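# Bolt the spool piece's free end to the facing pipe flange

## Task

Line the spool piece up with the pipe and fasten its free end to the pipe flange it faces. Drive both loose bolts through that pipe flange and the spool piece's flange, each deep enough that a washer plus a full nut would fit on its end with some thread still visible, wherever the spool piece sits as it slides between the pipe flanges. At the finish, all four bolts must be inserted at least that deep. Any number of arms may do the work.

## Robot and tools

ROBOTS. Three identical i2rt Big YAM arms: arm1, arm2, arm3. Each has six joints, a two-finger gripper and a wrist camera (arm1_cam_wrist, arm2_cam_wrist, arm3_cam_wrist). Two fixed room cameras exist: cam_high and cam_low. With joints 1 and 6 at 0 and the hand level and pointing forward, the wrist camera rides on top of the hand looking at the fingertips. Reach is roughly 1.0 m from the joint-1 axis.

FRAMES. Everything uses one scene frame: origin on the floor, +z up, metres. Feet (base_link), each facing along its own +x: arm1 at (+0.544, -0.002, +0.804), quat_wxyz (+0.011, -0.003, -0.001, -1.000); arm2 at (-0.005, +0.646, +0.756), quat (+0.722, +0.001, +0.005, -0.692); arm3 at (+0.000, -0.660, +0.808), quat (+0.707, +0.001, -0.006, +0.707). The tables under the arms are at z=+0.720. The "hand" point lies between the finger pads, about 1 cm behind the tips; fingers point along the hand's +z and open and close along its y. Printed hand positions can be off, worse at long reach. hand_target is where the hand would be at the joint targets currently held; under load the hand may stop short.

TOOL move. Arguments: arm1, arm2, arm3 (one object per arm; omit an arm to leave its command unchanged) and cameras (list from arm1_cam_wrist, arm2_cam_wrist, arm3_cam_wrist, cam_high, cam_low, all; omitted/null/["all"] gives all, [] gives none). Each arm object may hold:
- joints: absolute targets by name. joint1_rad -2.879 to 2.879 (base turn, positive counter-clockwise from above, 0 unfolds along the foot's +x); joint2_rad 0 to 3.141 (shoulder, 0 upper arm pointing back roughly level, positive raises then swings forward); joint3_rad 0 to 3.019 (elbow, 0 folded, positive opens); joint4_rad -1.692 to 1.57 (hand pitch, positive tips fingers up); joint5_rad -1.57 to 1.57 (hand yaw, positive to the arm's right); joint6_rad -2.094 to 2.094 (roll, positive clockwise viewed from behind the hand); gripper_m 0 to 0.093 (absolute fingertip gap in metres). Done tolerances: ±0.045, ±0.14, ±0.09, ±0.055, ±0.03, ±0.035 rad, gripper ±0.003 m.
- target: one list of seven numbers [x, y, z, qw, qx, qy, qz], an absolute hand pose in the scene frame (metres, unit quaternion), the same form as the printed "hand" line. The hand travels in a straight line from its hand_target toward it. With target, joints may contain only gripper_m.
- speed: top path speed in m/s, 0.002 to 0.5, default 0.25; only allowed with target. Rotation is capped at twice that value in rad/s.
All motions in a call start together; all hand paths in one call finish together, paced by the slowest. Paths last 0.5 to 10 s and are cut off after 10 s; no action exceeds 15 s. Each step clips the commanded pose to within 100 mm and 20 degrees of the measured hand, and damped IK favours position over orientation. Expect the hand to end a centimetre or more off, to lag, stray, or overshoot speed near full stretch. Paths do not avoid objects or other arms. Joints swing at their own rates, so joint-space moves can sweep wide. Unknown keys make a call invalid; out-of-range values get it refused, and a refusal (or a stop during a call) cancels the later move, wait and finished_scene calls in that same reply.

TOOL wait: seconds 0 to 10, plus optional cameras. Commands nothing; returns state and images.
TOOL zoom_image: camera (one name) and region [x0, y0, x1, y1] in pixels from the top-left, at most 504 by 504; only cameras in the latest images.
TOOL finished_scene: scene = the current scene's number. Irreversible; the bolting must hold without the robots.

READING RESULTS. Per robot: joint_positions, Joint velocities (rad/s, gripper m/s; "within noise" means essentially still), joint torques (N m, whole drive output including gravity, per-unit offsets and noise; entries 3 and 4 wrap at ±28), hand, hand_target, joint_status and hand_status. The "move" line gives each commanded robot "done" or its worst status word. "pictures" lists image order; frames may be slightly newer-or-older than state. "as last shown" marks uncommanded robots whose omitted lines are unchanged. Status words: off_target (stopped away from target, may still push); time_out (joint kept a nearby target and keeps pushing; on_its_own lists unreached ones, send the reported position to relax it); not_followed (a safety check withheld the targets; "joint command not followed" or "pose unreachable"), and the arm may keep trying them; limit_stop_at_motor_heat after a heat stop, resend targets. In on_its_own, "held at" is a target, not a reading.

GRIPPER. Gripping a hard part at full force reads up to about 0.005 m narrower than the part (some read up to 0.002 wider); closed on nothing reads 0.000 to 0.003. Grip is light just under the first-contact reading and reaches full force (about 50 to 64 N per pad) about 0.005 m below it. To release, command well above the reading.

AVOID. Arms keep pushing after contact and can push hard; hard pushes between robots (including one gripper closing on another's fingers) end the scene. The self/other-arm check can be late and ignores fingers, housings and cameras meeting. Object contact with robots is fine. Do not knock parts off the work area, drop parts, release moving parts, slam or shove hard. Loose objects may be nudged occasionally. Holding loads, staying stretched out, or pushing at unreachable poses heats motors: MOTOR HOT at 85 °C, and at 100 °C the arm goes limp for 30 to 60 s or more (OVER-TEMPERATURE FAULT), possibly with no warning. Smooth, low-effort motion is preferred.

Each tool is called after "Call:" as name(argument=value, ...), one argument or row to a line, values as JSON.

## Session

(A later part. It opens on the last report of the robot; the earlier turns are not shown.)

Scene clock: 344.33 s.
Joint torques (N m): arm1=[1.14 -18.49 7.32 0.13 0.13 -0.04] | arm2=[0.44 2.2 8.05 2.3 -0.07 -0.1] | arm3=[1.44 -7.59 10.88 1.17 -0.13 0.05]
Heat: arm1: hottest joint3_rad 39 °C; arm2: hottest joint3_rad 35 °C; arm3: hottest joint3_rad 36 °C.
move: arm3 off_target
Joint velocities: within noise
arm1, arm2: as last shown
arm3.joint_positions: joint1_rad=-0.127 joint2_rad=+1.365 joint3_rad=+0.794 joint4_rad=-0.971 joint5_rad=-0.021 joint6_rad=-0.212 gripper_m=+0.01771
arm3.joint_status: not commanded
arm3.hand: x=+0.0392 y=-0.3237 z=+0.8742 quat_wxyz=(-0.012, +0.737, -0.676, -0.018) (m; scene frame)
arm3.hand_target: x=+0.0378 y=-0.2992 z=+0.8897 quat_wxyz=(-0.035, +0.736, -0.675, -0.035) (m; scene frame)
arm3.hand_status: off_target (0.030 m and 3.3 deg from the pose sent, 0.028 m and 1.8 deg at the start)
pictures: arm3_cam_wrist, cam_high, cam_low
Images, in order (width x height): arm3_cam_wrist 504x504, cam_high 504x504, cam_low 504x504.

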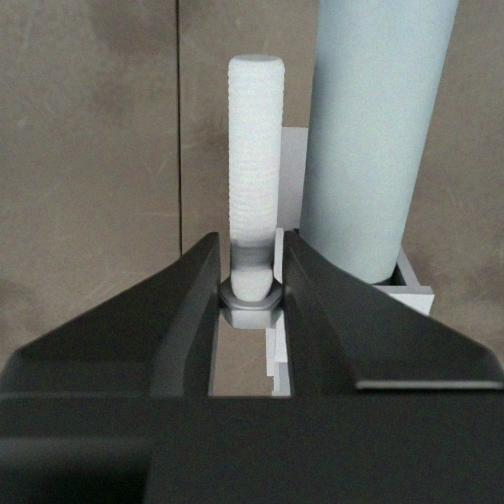

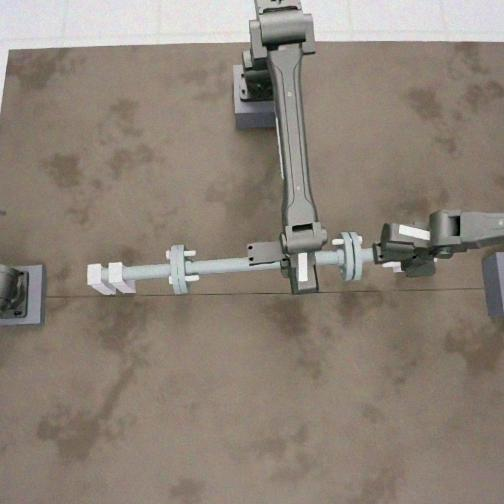

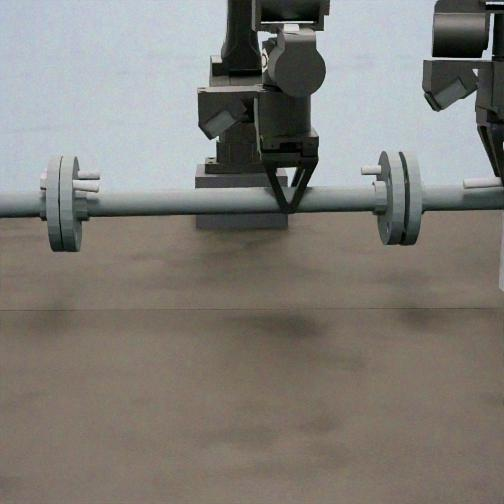

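Call:
move(
  arm3={"target":[0.038,-0.280,0.9,-0.035,0.7373,-0.6756,-0.035],"speed":0.08},
  cameras=["arm3_cam_wrist","cam_low","cam_high"],
)

Call:
zoom_image(
  camera="cam_low",
  region=[370, 130, 474, 220],
)

Call:
zoom_image(
  camera="cam_high",
  region=[335, 220, 395, 280],
)

Scene clock: 349.63 s.
Joint torques (N m): arm1=[1.08 -18.43 7.3 0.14 0.14 -0.05] | arm2=[0.44 2.26 8.05 2.29 -0.07 -0.1] | arm3=[1.44 -8.35 11.21 0.28 -0.11 0.04]
Heat: arm1: hottest joint3_rad 39 °C; arm2: hottest joint3_rad 35 °C; arm3: hottest joint3_rad 36 °C.
move: arm3 off_target
Joint velocities: within noise
arm1, arm2: as last shown
arm3.joint_positions: joint1_rad=-0.121 joint2_rad=+1.394 joint3_rad=+0.853 joint4_rad=-0.976 joint5_rad=-0.021 joint6_rad=-0.206 gripper_m=+0.01771
arm3.joint_status: not commanded
arm3.hand: x=+0.0401 y=-0.3002 z=+0.8846 quat_wxyz=(-0.022, +0.737, -0.676, -0.025) (m; scene frame)
arm3.hand_target: x=+0.0379 y=-0.2807 z=+0.9002 quat_wxyz=(-0.035, +0.736, -0.675, -0.035) (m; scene frame)
arm3.hand_status: off_target (0.026 m and 1.9 deg from the pose sent, 0.051 m and 3.3 deg at the start)
pictures: arm3_cam_wrist, cam_high, cam_low
Images, in order (width x height): arm3_cam_wrist 504x504, cam_high 504x504, cam_low 504x504.

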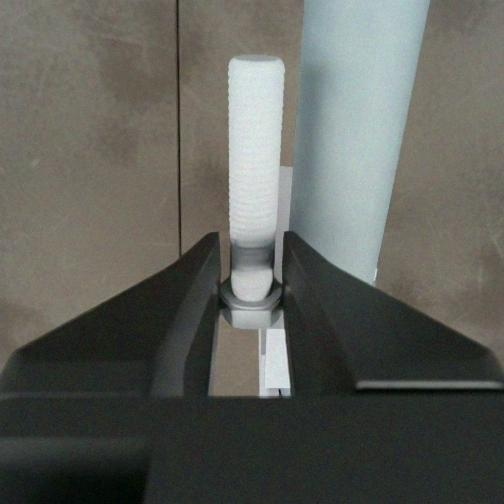

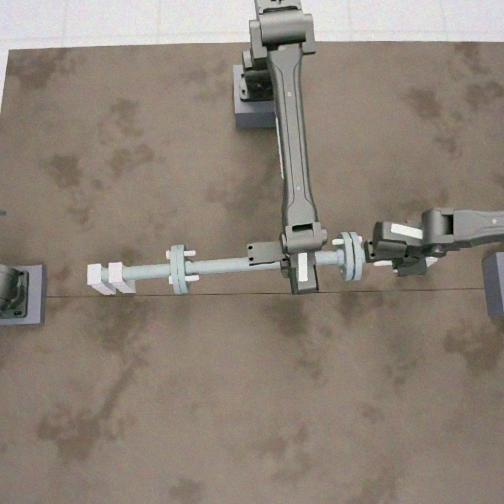

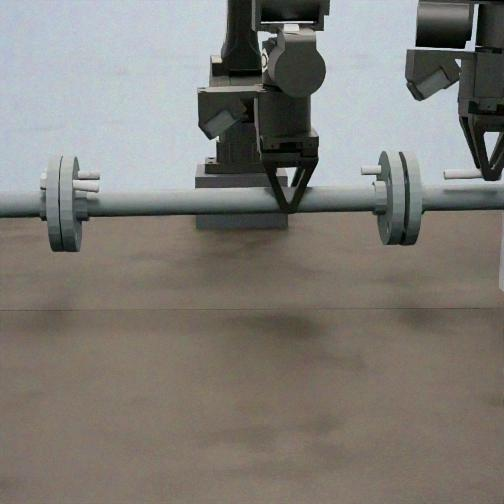

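Scaled by 4.846 from the camera's 504x504 image, which has a finer 720x720 frame.

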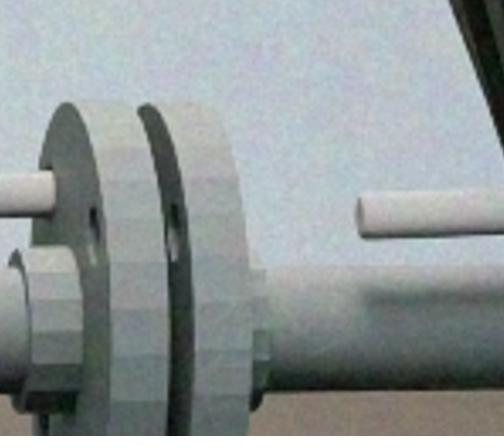

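Scaled by 8.400 from the camera's 504x504 image, which has a finer 720x720 frame.

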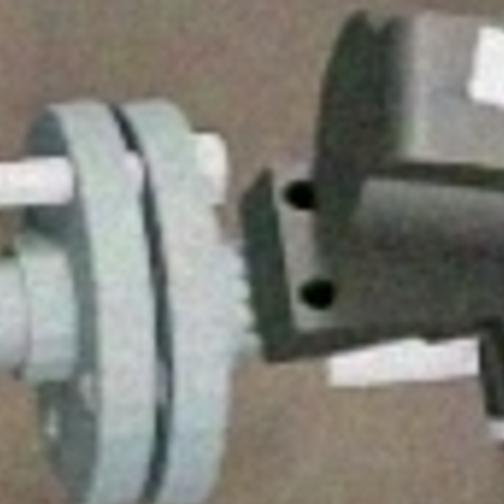

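Call:
move(
  arm3={"target":[0.036,-0.262,0.8945,-0.035,0.7373,-0.6756,-0.035],"speed":0.06},
  cameras=["cam_low","cam_high"],
)

Call:
zoom_image(
  camera="cam_low",
  region=[370, 130, 474, 220],
)

Call:
zoom_image(
  camera="cam_high",
  region=[335, 220, 395, 280],
)

Scene clock: 354.37 s.
Joint torques (N m): arm1=[1.2 -18.43 7.27 0.14 0.13 -0.05] | arm2=[0.44 2.26 8.05 2.3 -0.06 -0.09] | arm3=[1.32 -8.94 11.19 0.77 -0.07 0.05]
Heat: arm1: hottest joint3_rad 39 °C; arm2: hottest joint3_rad 35 °C; arm3: hottest joint3_rad 37 °C.
move: arm3 off_target
Joint velocities: within noise
arm1, arm2: as last shown
arm3.joint_positions: joint1_rad=-0.111 joint2_rad=+1.446 joint3_rad=+0.890 joint4_rad=-0.976 joint5_rad=-0.021 joint6_rad=-0.196 gripper_m=+0.01771
arm3.joint_status: not commanded
arm3.hand: x=+0.0379 y=-0.2866 z=+0.8791 quat_wxyz=(-0.016, +0.737, -0.676, -0.021) (m; scene frame)
arm3.hand_target: x=+0.0359 y=-0.2631 z=+0.8950 quat_wxyz=(-0.035, +0.736, -0.675, -0.035) (m; scene frame)
arm3.hand_status: off_target (0.029 m and 2.8 deg from the pose sent, 0.040 m and 1.9 deg at the start)
pictures: cam_high, cam_low
Images, in order (width x height): cam_high 504x504, cam_low 504x504.

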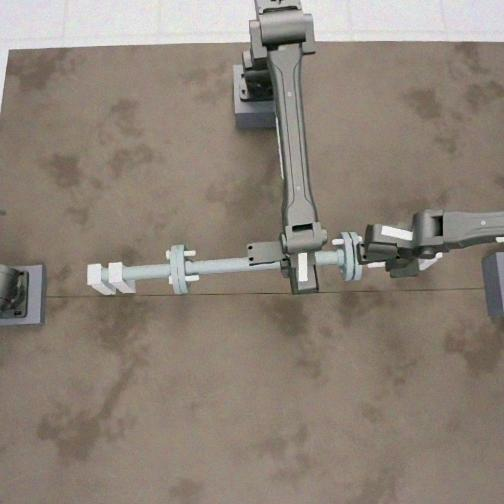

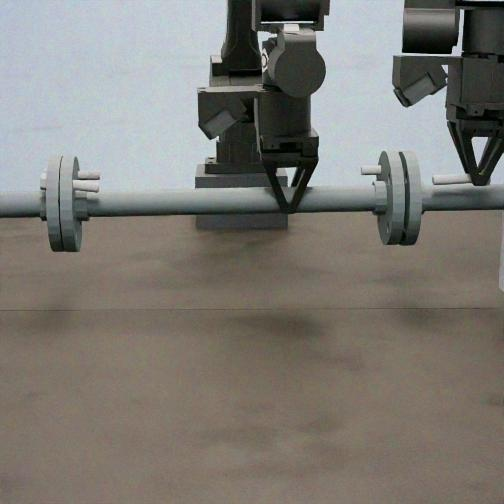

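Scaled by 4.846 from the camera's 504x504 image, which has a finer 720x720 frame.

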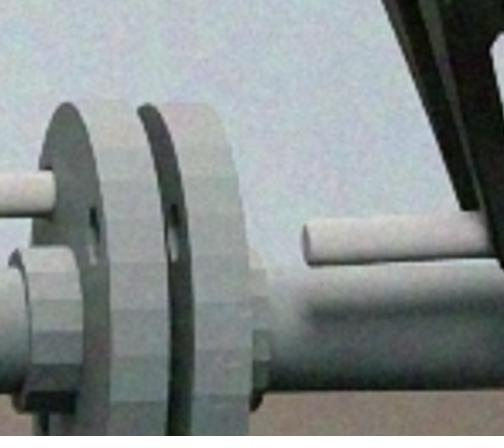

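Scaled by 8.400 from the camera's 504x504 image, which has a finer 720x720 frame.

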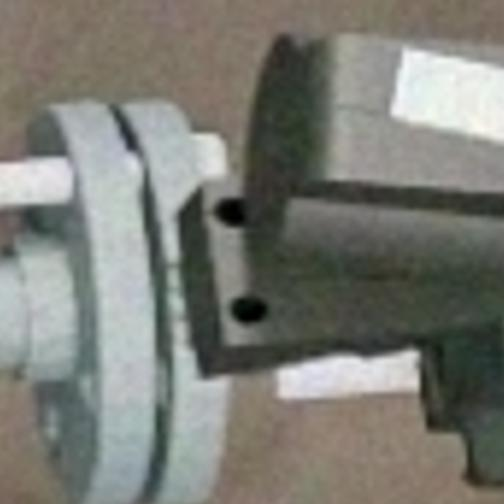

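Call:
move(
  arm3={"target":[0.0395,-0.250,0.896,-0.06,0.7365,-0.675,-0.06],"speed":0.05},
  cameras=["cam_low","cam_high"],
)

Call:
zoom_image(
  camera="cam_low",
  region=[370, 130, 474, 220],
)

Call:
zoom_image(
  camera="cam_high",
  region=[335, 220, 395, 280],
)

Scene clock: 359.10 s.
Joint torques (N m): arm1=[1.14 -18.43 7.31 0.18 0.13 -0.04] | arm2=[0.44 2.26 8.05 2.29 -0.07 -0.1] | arm3=[0.73 -10.05 10.25 1.4 -0.25 -0.04]
Heat: arm1: hottest joint3_rad 39 °C; arm2: hottest joint3_rad 35 °C; arm3: hottest joint3_rad 37 °C.
move: arm3 off_target
Joint velocities: within noise
arm1: as last shown
arm2.joint_positions: joint1_rad=-0.314 joint2_rad=+0.536 joint3_rad=+1.343 joint4_rad=-1.211 joint5_rad=-0.221 joint6_rad=-0.105 gripper_m=+0.09396
arm2.joint_status: not commanded
arm2.hand: x=-0.0250 y=+0.4220 z=+1.3171 quat_wxyz=(-0.380, -0.595, -0.585, +0.400) (m; scene frame)
arm2.hand_target: x=-0.0240 y=+0.4252 z=+1.3289 quat_wxyz=(-0.386, -0.588, -0.581, +0.410) (m; scene frame)
arm2.hand_status: not commanded
arm3.joint_positions: joint1_rad=-0.111 joint2_rad=+1.446 joint3_rad=+0.891 joint4_rad=-0.917 joint5_rad=-0.028 joint6_rad=-0.195 gripper_m=+0.01771
arm3.joint_status: not commanded
arm3.hand: x=+0.0383 y=-0.2719 z=+0.8804 quat_wxyz=(-0.037, +0.736, -0.675, -0.041) (m; scene frame)
arm3.hand_target: x=+0.0395 y=-0.2509 z=+0.8967 quat_wxyz=(-0.060, +0.734, -0.673, -0.060) (m; scene frame)
arm3.hand_status: off_target (0.027 m and 3.4 deg from the pose sent, 0.040 m and 6.8 deg at the start)
pictures: cam_high, cam_low
Images, in order (width x height): cam_high 504x504, cam_low 504x504.

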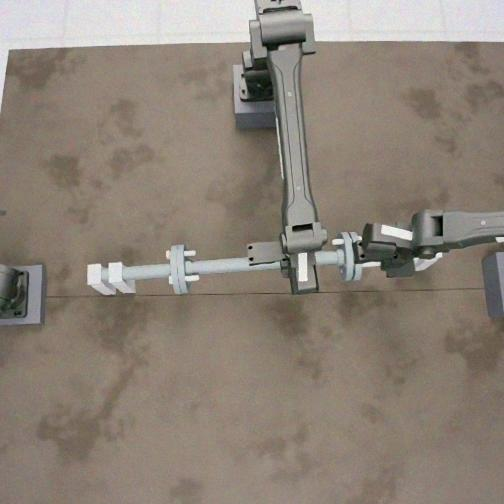

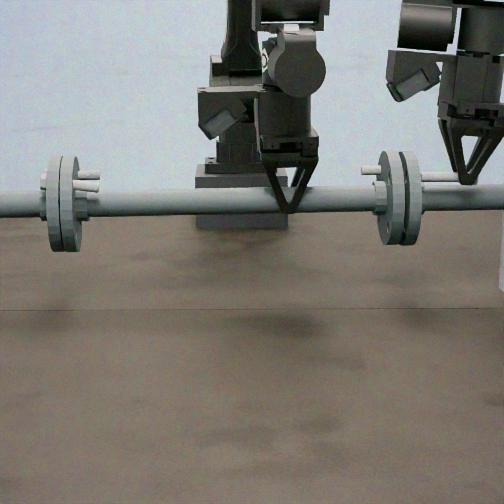

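Scaled by 4.846 from the camera's 504x504 image, which has a finer 720x720 frame.

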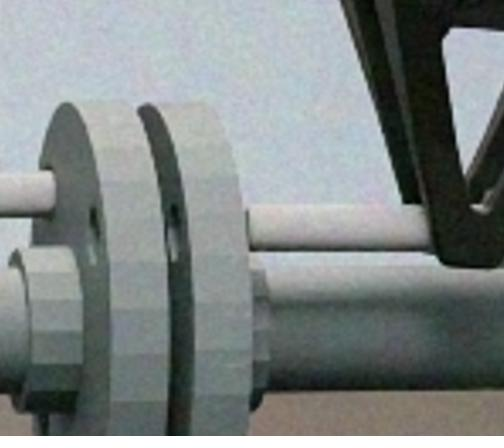

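Scaled by 8.400 from the camera's 504x504 image, which has a finer 720x720 frame.

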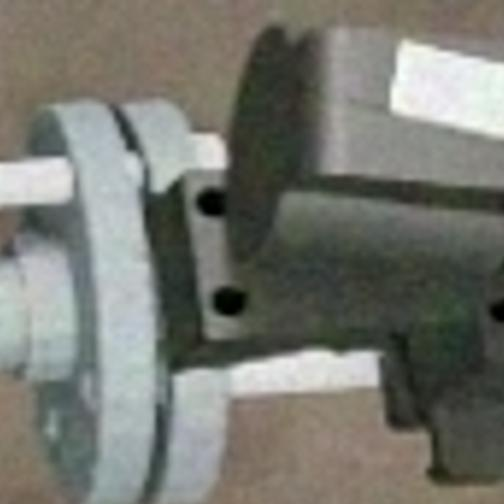

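Call:
move(
  arm3={"target":[0.0385,-0.238,0.8945,-0.06,0.7365,-0.675,-0.06],"speed":0.04},
  cameras=["cam_low","cam_high"],
)

Call:
zoom_image(
  camera="cam_low",
  region=[370, 130, 474, 220],
)

Call:
zoom_image(
  camera="cam_high",
  region=[335, 220, 395, 280],
)

Scene clock: 362.90 s.
Joint torques (N m): arm1=[1.14 -18.49 7.28 0.17 0.14 -0.05] | arm2=[0.38 2.26 8.06 2.29 -0.06 -0.1] | arm3=[1.03 -9.41 11.49 1.43 -0.23 0.01]
Heat: arm1: hottest joint3_rad 39 °C; arm2: hottest joint3_rad 35 °C; arm3: hottest joint3_rad 37 °C.
move: arm3 off_target
Joint velocities: within noise
arm1, arm2: as last shown
arm3.joint_positions: joint1_rad=-0.111 joint2_rad=+1.466 joint3_rad=+0.902 joint4_rad=-0.916 joint5_rad=-0.028 joint6_rad=-0.195 gripper_m=+0.01771
arm3.joint_status: not commanded
arm3.hand: x=+0.0387 y=-0.2679 z=+0.8769 quat_wxyz=(-0.034, +0.736, -0.675, -0.039) (m; scene frame)
arm3.hand_target: x=+0.0383 y=-0.2396 z=+0.8954 quat_wxyz=(-0.060, +0.735, -0.673, -0.060) (m; scene frame)
arm3.hand_status: off_target (0.035 m and 3.8 deg from the pose sent, 0.037 m and 3.4 deg at the start)
pictures: cam_high, cam_low
Images, in order (width x height): cam_high 504x504, cam_low 504x504.

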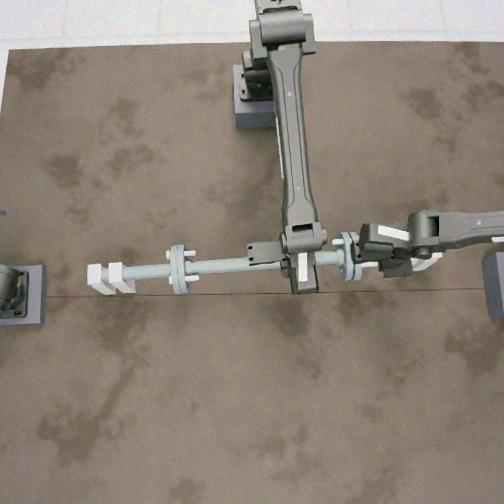

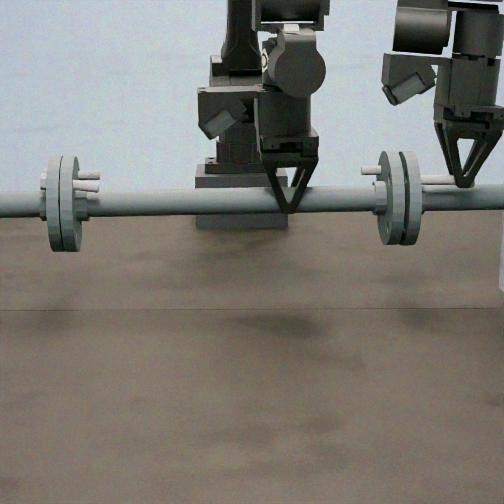

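Scaled by 4.846 from the camera's 504x504 image, which has a finer 720x720 frame.

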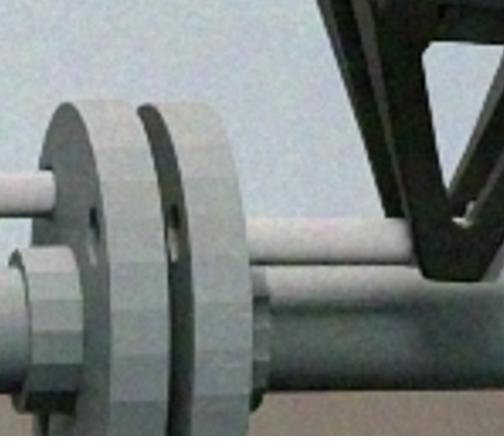

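Scaled by 8.400 from the camera's 504x504 image, which has a finer 720x720 frame.

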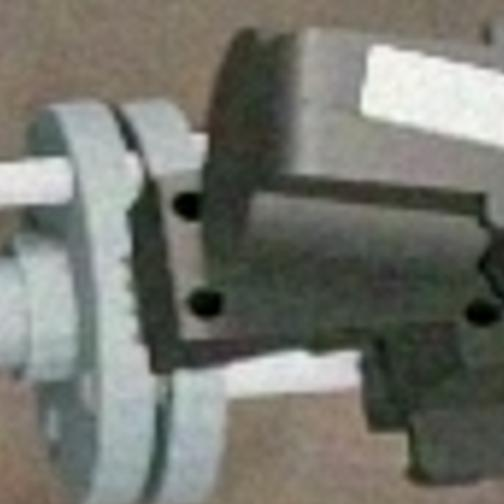

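Call:
move(
  arm3={"target":[0.0375,-0.228,0.8965,-0.06,0.7365,-0.675,-0.06],"speed":0.04},
  cameras=["cam_low","cam_high"],
)

Call:
zoom_image(
  camera="cam_low",
  region=[370, 130, 474, 220],
)

Call:
zoom_image(
  camera="cam_high",
  region=[335, 220, 395, 280],
)

Scene clock: 367.50 s.
Joint torques (N m): arm1=[1.14 -18.49 7.3 0.12 0.13 -0.06] | arm2=[0.44 2.26 8.06 2.3 -0.07 -0.1] | arm3=[1.32 -9.7 13.08 1.2 -0.21 0.05]
Heat: arm1: hottest joint3_rad 39 °C; arm2: hottest joint3_rad 35 °C; arm3: hottest joint3_rad 37 °C.
move: arm3 off_target
Joint velocities: within noise
arm1.joint_positions: joint1_rad=+0.095 joint2_rad=+1.842 joint3_rad=+1.295 joint4_rad=-1.079 joint5_rad=-0.002 joint6_rad=+1.614 gripper_m=+0.03219
arm1.joint_status: not commanded
arm1.hand: x=+0.0468 y=-0.0605 z=+0.8409 quat_wxyz=(+0.017, -0.733, +0.680, -0.017) (m; scene frame)
arm1.hand_target: x=+0.0379 y=-0.0630 z=+0.8652 quat_wxyz=(+0.000, -0.737, +0.676, +0.000) (m; scene frame)
arm1.hand_status: not commanded
arm2: as last shown
arm3.joint_positions: joint1_rad=-0.111 joint2_rad=+1.484 joint3_rad=+0.908 joint4_rad=-0.918 joint5_rad=-0.028 joint6_rad=-0.195 gripper_m=+0.01771
arm3.joint_status: not commanded
arm3.hand: x=+0.0389 y=-0.2669 z=+0.8720 quat_wxyz=(-0.028, +0.736, -0.675, -0.034) (m; scene frame)
arm3.hand_target: x=+0.0372 y=-0.2308 z=+0.8978 quat_wxyz=(-0.060, +0.735, -0.673, -0.060) (m; scene frame)
arm3.hand_status: off_target (0.046 m and 4.7 deg from the pose sent, 0.044 m and 3.8 deg at the start)
pictures: cam_high, cam_low
Images, in order (width x height): cam_high 504x504, cam_low 504x504.

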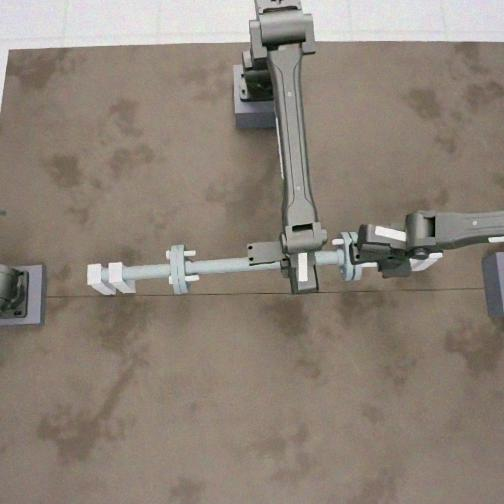

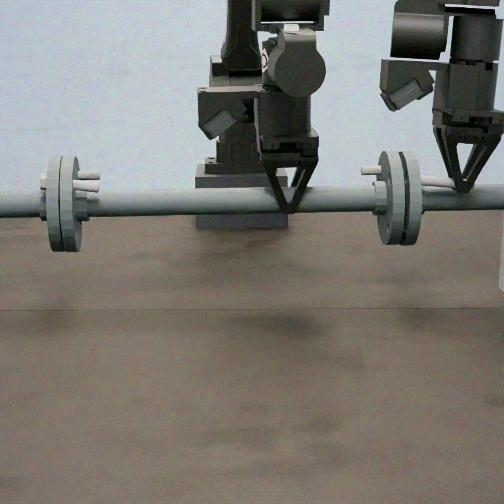

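Scaled by 4.846 from the camera's 504x504 image, which has a finer 720x720 frame.

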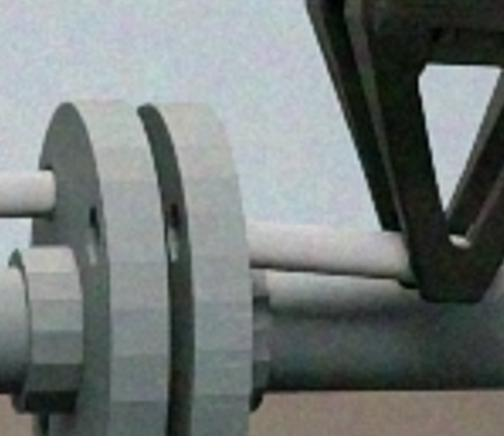

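Scaled by 8.400 from the camera's 504x504 image, which has a finer 720x720 frame.

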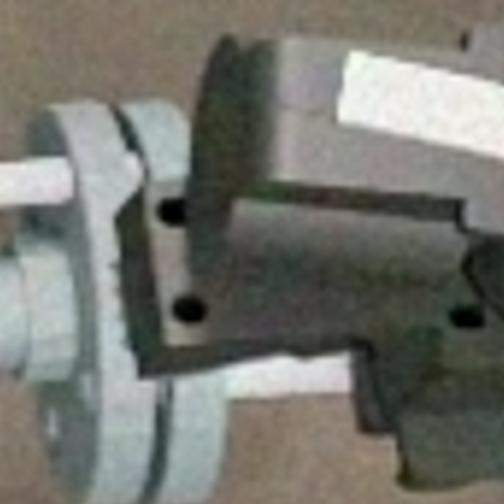

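Call:
zoom_image(
  camera="cam_high",
  region=[336, 255, 366, 285],
)

Call:
zoom_image(
  camera="cam_high",
  region=[336, 230, 366, 260],
)

Call:
zoom_image(
  camera="cam_low",
  region=[382, 160, 432, 195],
)

Scaled by 16.800 from the camera's 504x504 image, which has a finer 720x720 frame.

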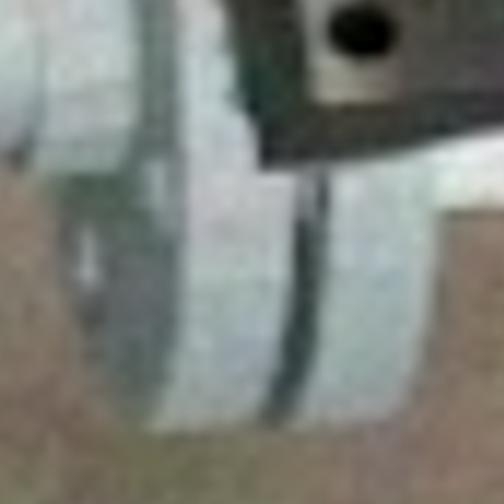

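Scaled by 16.800 from the camera's 504x504 image, which has a finer 720x720 frame.

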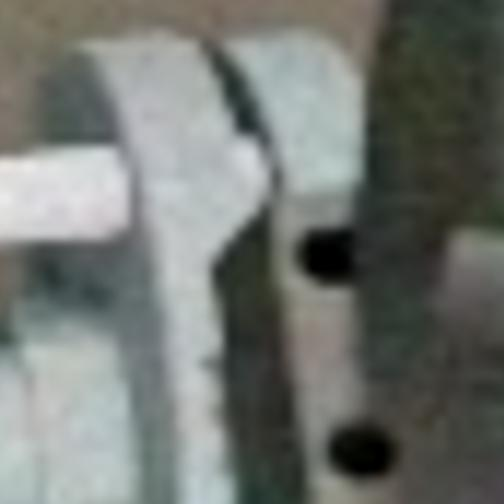

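Scaled by 10.080 from the camera's 504x504 image, which has a finer 720x720 frame.

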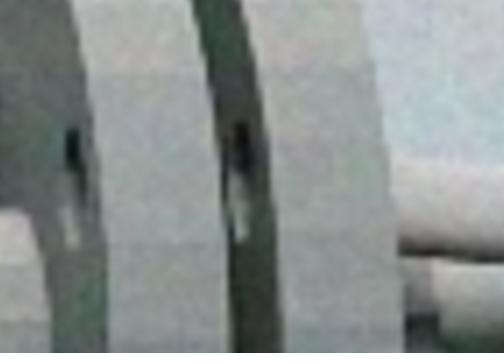

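Call:
move(
  arm3={"target":[0.039,-0.273,0.8885,-0.052,0.7365,-0.675,-0.052],"speed":0.06},
  cameras=["cam_low","cam_high"],
)

Call:
zoom_image(
  camera="cam_low",
  region=[370, 130, 474, 220],
)

Call:
zoom_image(
  camera="cam_high",
  region=[335, 220, 395, 280],
)

Scene clock: 382.73 s.
Joint torques (N m): arm1=[1.03 -18.55 7.34 0.17 0.13 -0.05] | arm2=[0.44 2.26 8.05 2.3 -0.06 -0.09] | arm3=[0.38 -10.7 7.41 1.33 -0.12 -0.1]
Heat: arm1: hottest joint3_rad 39 °C; arm2: hottest joint3_rad 35 °C; arm3: hottest joint3_rad 39 °C.
move: arm3 done
Joint velocities: within noise
arm1, arm2: as last shown
arm3.joint_positions: joint1_rad=-0.111 joint2_rad=+1.426 joint3_rad=+0.874 joint4_rad=-0.916 joint5_rad=-0.028 joint6_rad=-0.195 gripper_m=+0.01771
arm3.joint_status: not commanded
arm3.hand: x=+0.0376 y=-0.2780 z=+0.8816 quat_wxyz=(-0.039, +0.736, -0.675, -0.042) (m; scene frame)
arm3.hand_target: x=+0.0390 y=-0.2730 z=+0.8886 quat_wxyz=(-0.052, +0.735, -0.674, -0.052) (m; scene frame)
arm3.hand_status: done (0.009 m and 1.9 deg from the pose sent, 0.018 m and 3.4 deg at the start)
pictures: cam_high, cam_low
Images, in order (width x height): cam_high 504x504, cam_low 504x504.

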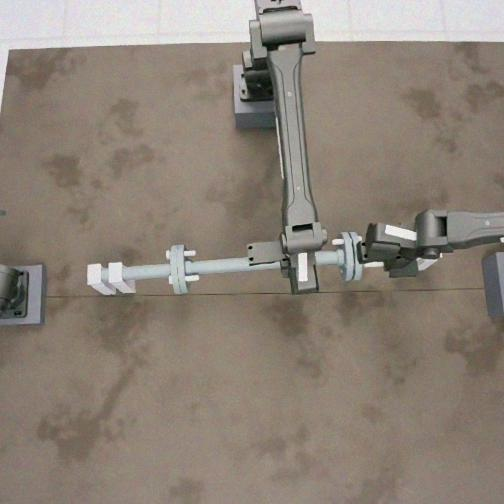

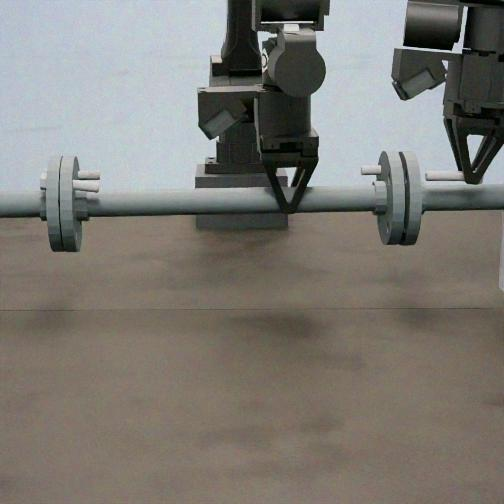

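Scaled by 4.846 from the camera's 504x504 image, which has a finer 720x720 frame.

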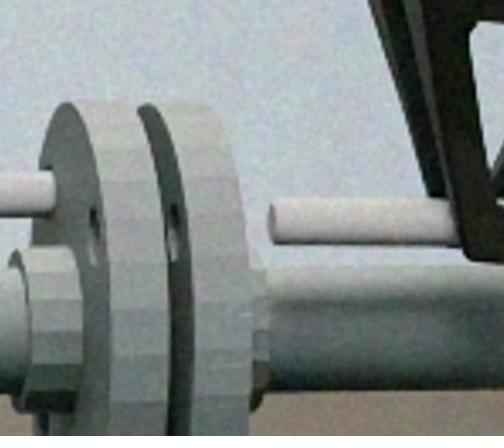

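Scaled by 8.400 from the camera's 504x504 image, which has a finer 720x720 frame.

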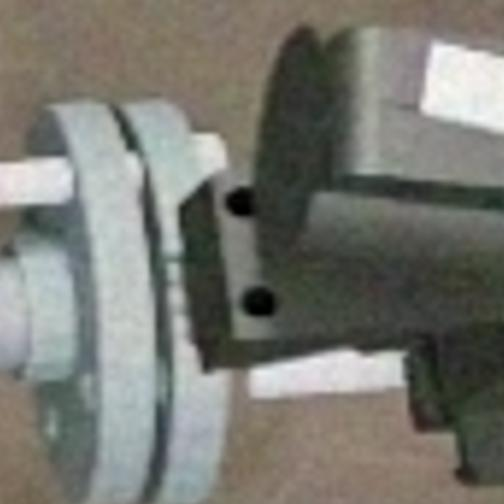

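Call:
move(
  arm3={"target":[0.039,-0.248,0.8965,-0.06,0.725,-0.6875,-0.06],"speed":0.05},
  cameras=["cam_low","cam_high"],
)

Call:
zoom_image(
  camera="cam_low",
  region=[370, 130, 474, 220],
)

Call:
zoom_image(
  camera="cam_high",
  region=[335, 220, 395, 280],
)

Scene clock: 388.77 s.
Joint torques (N m): arm1=[1.08 -18.43 7.31 0.17 0.13 -0.05] | arm2=[0.44 2.2 8.03 2.3 -0.06 -0.1] | arm3=[0.85 -9 11.25 1.29 -0.12 0.02]
Heat: arm1: hottest joint3_rad 39 °C; arm2: hottest joint3_rad 35 °C; arm3: hottest joint3_rad 39 °C.
move: arm3 off_target
Joint velocities: within noise
arm1, arm2: as last shown
arm3.joint_positions: joint1_rad=-0.111 joint2_rad=+1.438 joint3_rad=+0.882 joint4_rad=-0.916 joint5_rad=-0.028 joint6_rad=-0.168 gripper_m=+0.01771
arm3.joint_status: not commanded
arm3.hand: x=+0.0379 y=-0.2751 z=+0.8800 quat_wxyz=(-0.037, +0.727, -0.685, -0.042) (m; scene frame)
arm3.hand_target: x=+0.0389 y=-0.2494 z=+0.8972 quat_wxyz=(-0.060, +0.723, -0.686, -0.060) (m; scene frame)
arm3.hand_status: off_target (0.032 m and 3.4 deg from the pose sent, 0.034 m and 3.7 deg at the start)
pictures: cam_high, cam_low
Images, in order (width x height): cam_high 504x504, cam_low 504x504.

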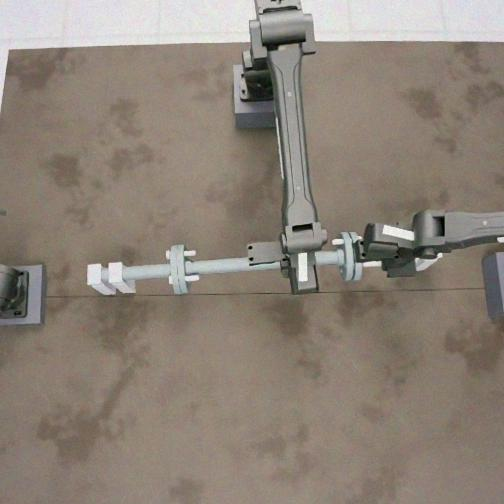

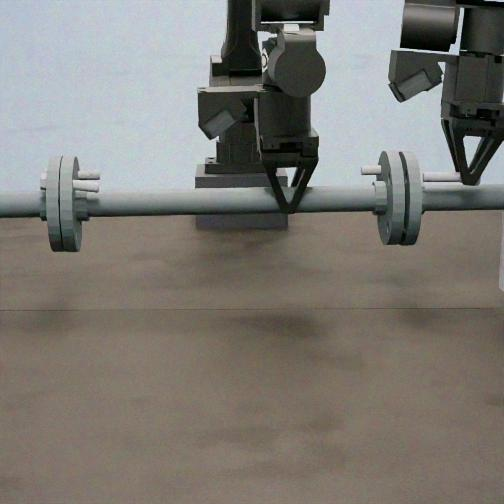

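Scaled by 4.846 from the camera's 504x504 image, which has a finer 720x720 frame.

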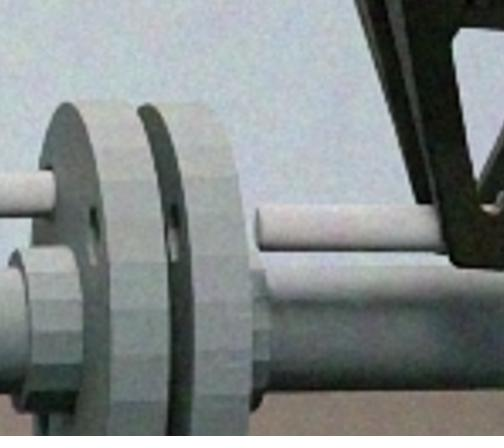

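Scaled by 8.400 from the camera's 504x504 image, which has a finer 720x720 frame.

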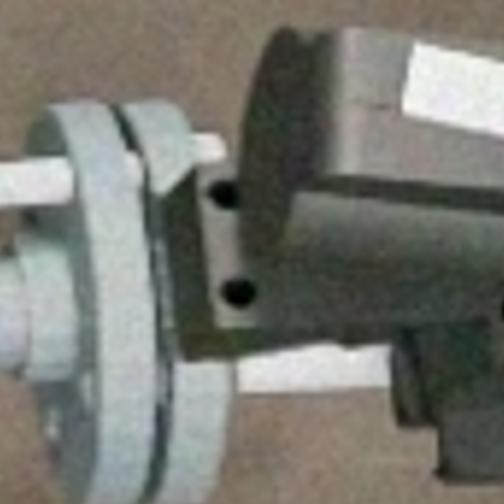

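Call:
move(
  arm3={"target":[0.0385,-0.238,0.897,-0.063,0.725,-0.6875,-0.063],"speed":0.04},
  cameras=["cam_low","cam_high"],
)

Call:
zoom_image(
  camera="cam_low",
  region=[370, 130, 474, 220],
)

Call:
move(
  arm3={"target":[0.0378,-0.228,0.8985,-0.063,0.725,-0.6875,-0.063],"speed":0.04},
  cameras=["cam_low","cam_high"],
)

Call:
zoom_image(
  camera="cam_low",
  region=[370, 130, 474, 220],
)

Call:
zoom_image(
  camera="cam_high",
  region=[335, 220, 395, 280],
)

Scene clock: 394.67 s.
Joint torques (N m): arm1=[1.14 -18.49 7.31 0.13 0.13 -0.04] | arm2=[0.44 2.2 8.05 2.29 -0.07 -0.1] | arm3=[1.03 -9.29 11.54 1.4 -0.14 0.04]
Heat: arm1: hottest joint3_rad 39 °C; arm2: hottest joint3_rad 35 °C; arm3: hottest joint3_rad 40 °C.
move: arm3 off_target
Joint velocities: within noise
arm1, arm2: as last shown
arm3.joint_positions: joint1_rad=-0.111 joint2_rad=+1.457 joint3_rad=+0.899 joint4_rad=-0.913 joint5_rad=-0.028 joint6_rad=-0.164 gripper_m=+0.01771
arm3.joint_status: not commanded
arm3.hand: x=+0.0387 y=-0.2679 z=+0.8794 quat_wxyz=(-0.037, +0.725, -0.686, -0.042) (m; scene frame)
arm3.hand_target: x=+0.0383 y=-0.2397 z=+0.8980 quat_wxyz=(-0.063, +0.723, -0.685, -0.063) (m; scene frame)
arm3.hand_status: off_target (0.035 m and 3.8 deg from the pose sent, 0.041 m and 3.9 deg at the start)
pictures: cam_high, cam_low
Images, in order (width x height): cam_high 504x504, cam_low 504x504.

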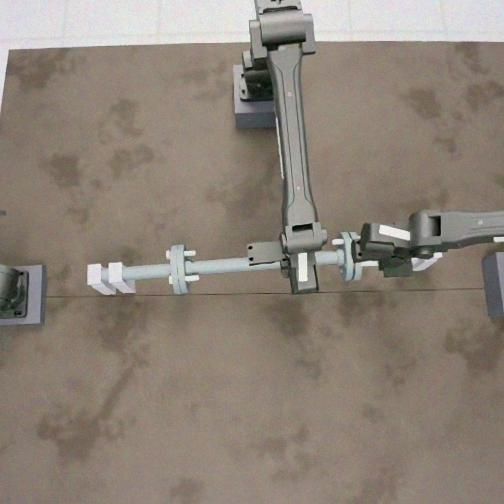

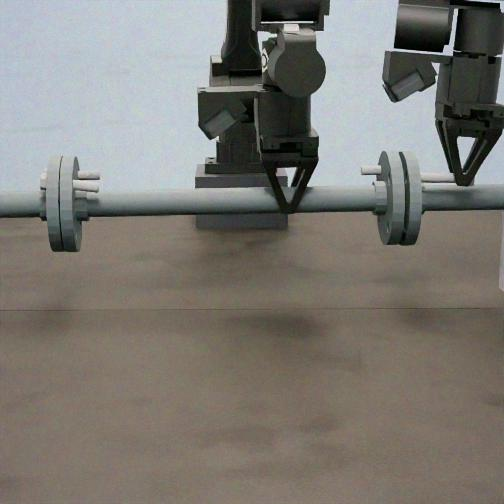

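Scaled by 4.846 from the camera's 504x504 image, which has a finer 720x720 frame.

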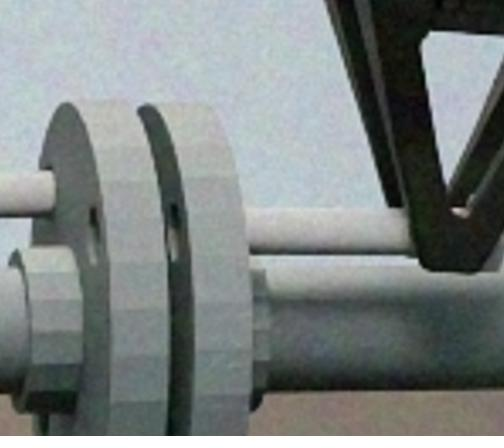

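Scene clock: 395.63 s.
Joint torques (N m): arm1=[1.08 -18.43 7.31 0.17 0.14 -0.05] | arm2=[0.44 2.32 8.05 2.29 -0.07 -0.1] | arm3=[1.61 -9.41 13.08 1.13 -0.14 0.06]
Heat: arm1: hottest joint3_rad 39 °C; arm2: hottest joint3_rad 35 °C; arm3: hottest joint3_rad 40 °C.
move: arm3 off_target
Joint velocities: within noise
arm1, arm2: as last shown
arm3.joint_positions: joint1_rad=-0.111 joint2_rad=+1.477 joint3_rad=+0.905 joint4_rad=-0.913 joint5_rad=-0.028 joint6_rad=-0.162 gripper_m=+0.01771
arm3.joint_status: not commanded
arm3.hand: x=+0.0388 y=-0.2666 z=+0.8739 quat_wxyz=(-0.031, +0.725, -0.687, -0.038) (m; scene frame)
arm3.hand_target: x=+0.0374 y=-0.2306 z=+0.8999 quat_wxyz=(-0.063, +0.723, -0.685, -0.064) (m; scene frame)
arm3.hand_status: off_target (0.046 m and 4.6 deg from the pose sent, 0.044 m and 3.8 deg at the start)
pictures: cam_high, cam_low
Images, in order (width x height): cam_high 504x504, cam_low 504x504.

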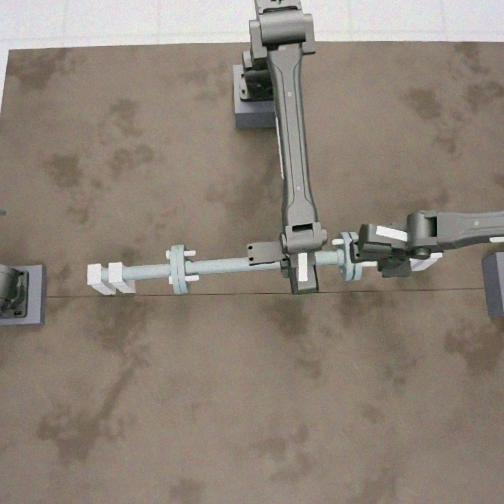

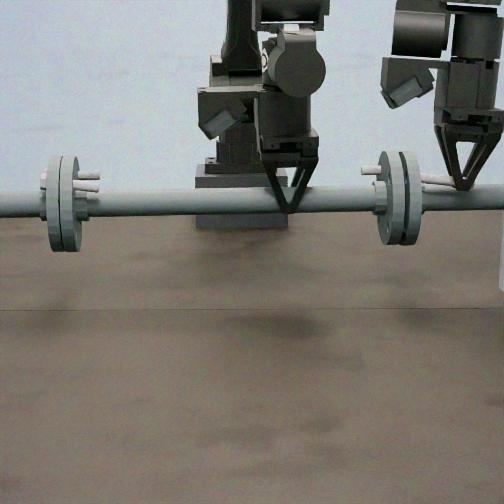

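Scaled by 4.846 from the camera's 504x504 image, which has a finer 720x720 frame.

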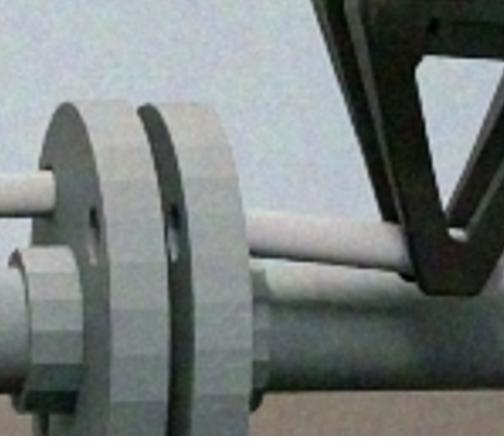

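Scaled by 8.400 from the camera's 504x504 image, which has a finer 720x720 frame.

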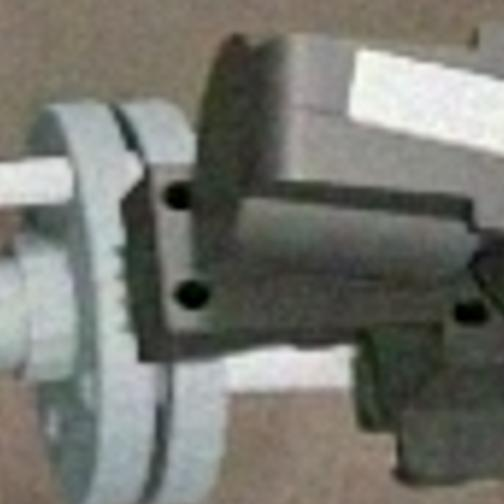

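Call:
move(
  arm3={"target":[0.034,-0.272,0.886,-0.054,0.7365,-0.675,-0.054],"speed":0.06},
  cameras=[],
)

Call:
move(
  arm3={"target":[0.034,-0.244,0.8965,-0.061,0.736,-0.675,-0.061],"speed":0.05},
  cameras=["cam_low","cam_high"],
)

Call:
zoom_image(
  camera="cam_low",
  region=[370, 130, 474, 220],
)

Call:
zoom_image(
  camera="cam_high",
  region=[335, 220, 395, 280],
)

Scene clock: 421.13 s.
Joint torques (N m): arm1=[1.2 -18.32 7.32 0.16 0.13 -0.05] | arm2=[0.44 2.32 8.05 2.29 -0.06 -0.1] | arm3=[1.49 -10.81 7.28 1.4 -0.07 -0.17]
Heat: arm1: hottest joint3_rad 39 °C; arm2: hottest joint3_rad 36 °C; arm3: hottest joint3_rad 45 °C.
move: arm3 off_target
Joint velocities: within noise
arm1, arm2: as last shown
arm3.joint_positions: joint1_rad=-0.111 joint2_rad=+1.428 joint3_rad=+0.867 joint4_rad=-0.904 joint5_rad=-0.028 joint6_rad=-0.173 gripper_m=+0.01771
arm3.joint_status: not commanded
arm3.hand: x=+0.0374 y=-0.2783 z=+0.8787 quat_wxyz=(-0.039, +0.728, -0.683, -0.044) (m; scene frame)
arm3.hand_target: x=+0.0339 y=-0.2722 z=+0.8860 quat_wxyz=(-0.054, +0.735, -0.674, -0.054) (m; scene frame)
arm3.hand_status: off_target (0.010 m and 2.4 deg from the pose sent, 0.014 m and 3.7 deg at the start)
pictures: none
No camera images: "cameras" was empty.

Scene clock: 422.33 s.
Joint torques (N m): arm1=[1.08 -18.49 7.31 0.16 0.13 -0.05] | arm2=[0.44 2.26 8.03 2.29 -0.07 -0.1] | arm3=[1.38 -8.88 11.23 0.99 -0.15 -0.11]
Heat: arm1: hottest joint3_rad 39 °C; arm2: hottest joint3_rad 36 °C; arm3: hottest joint3_rad 45 °C.
move: arm3 off_target
Joint velocities: within noise
arm1: as last shown
arm2.joint_positions: joint1_rad=-0.314 joint2_rad=+0.536 joint3_rad=+1.343 joint4_rad=-1.211 joint5_rad=-0.221 joint6_rad=-0.105 gripper_m=+0.09396
arm2.joint_status: not commanded
arm2.hand: x=-0.0250 y=+0.4220 z=+1.3171 quat_wxyz=(-0.380, -0.595, -0.585, +0.400) (m; scene frame)
arm2.hand_target: x=-0.0240 y=+0.4252 z=+1.3289 quat_wxyz=(-0.386, -0.588, -0.581, +0.410) (m; scene frame)
arm2.hand_status: not commanded
arm3.joint_positions: joint1_rad=-0.106 joint2_rad=+1.445 joint3_rad=+0.890 joint4_rad=-0.904 joint5_rad=-0.028 joint6_rad=-0.173 gripper_m=+0.01771
arm3.joint_status: not commanded
arm3.hand: x=+0.0365 y=-0.2689 z=+0.8806 quat_wxyz=(-0.042, +0.730, -0.681, -0.045) (m; scene frame)
arm3.hand_target: x=+0.0338 y=-0.2452 z=+0.8971 quat_wxyz=(-0.061, +0.734, -0.673, -0.061) (m; scene frame)
arm3.hand_status: off_target (0.030 m and 3.0 deg from the pose sent, 0.039 m and 3.4 deg at the start)
pictures: cam_high, cam_low
Images, in order (width x height): cam_high 504x504, cam_low 504x504.

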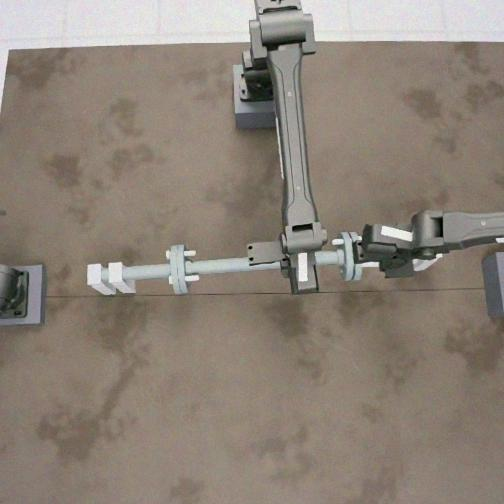

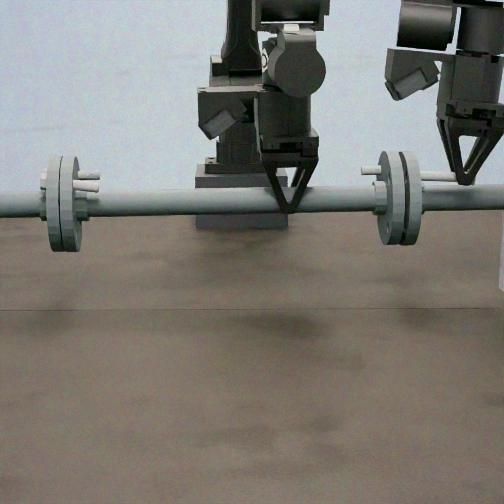

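Scaled by 4.846 from the camera's 504x504 image, which has a finer 720x720 frame.

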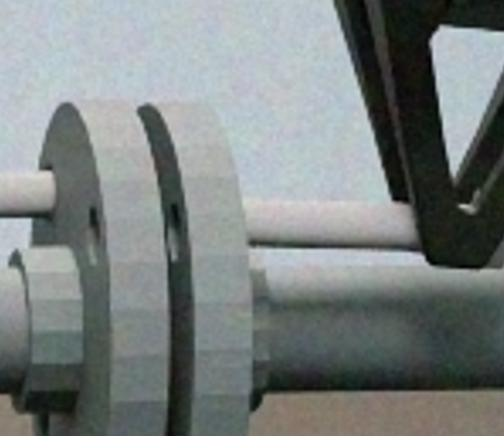

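Scaled by 8.400 from the camera's 504x504 image, which has a finer 720x720 frame.

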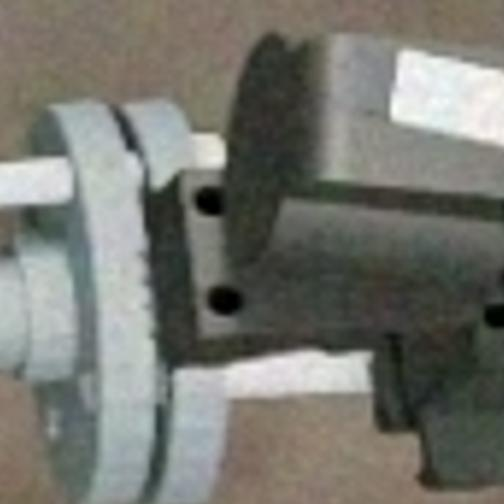

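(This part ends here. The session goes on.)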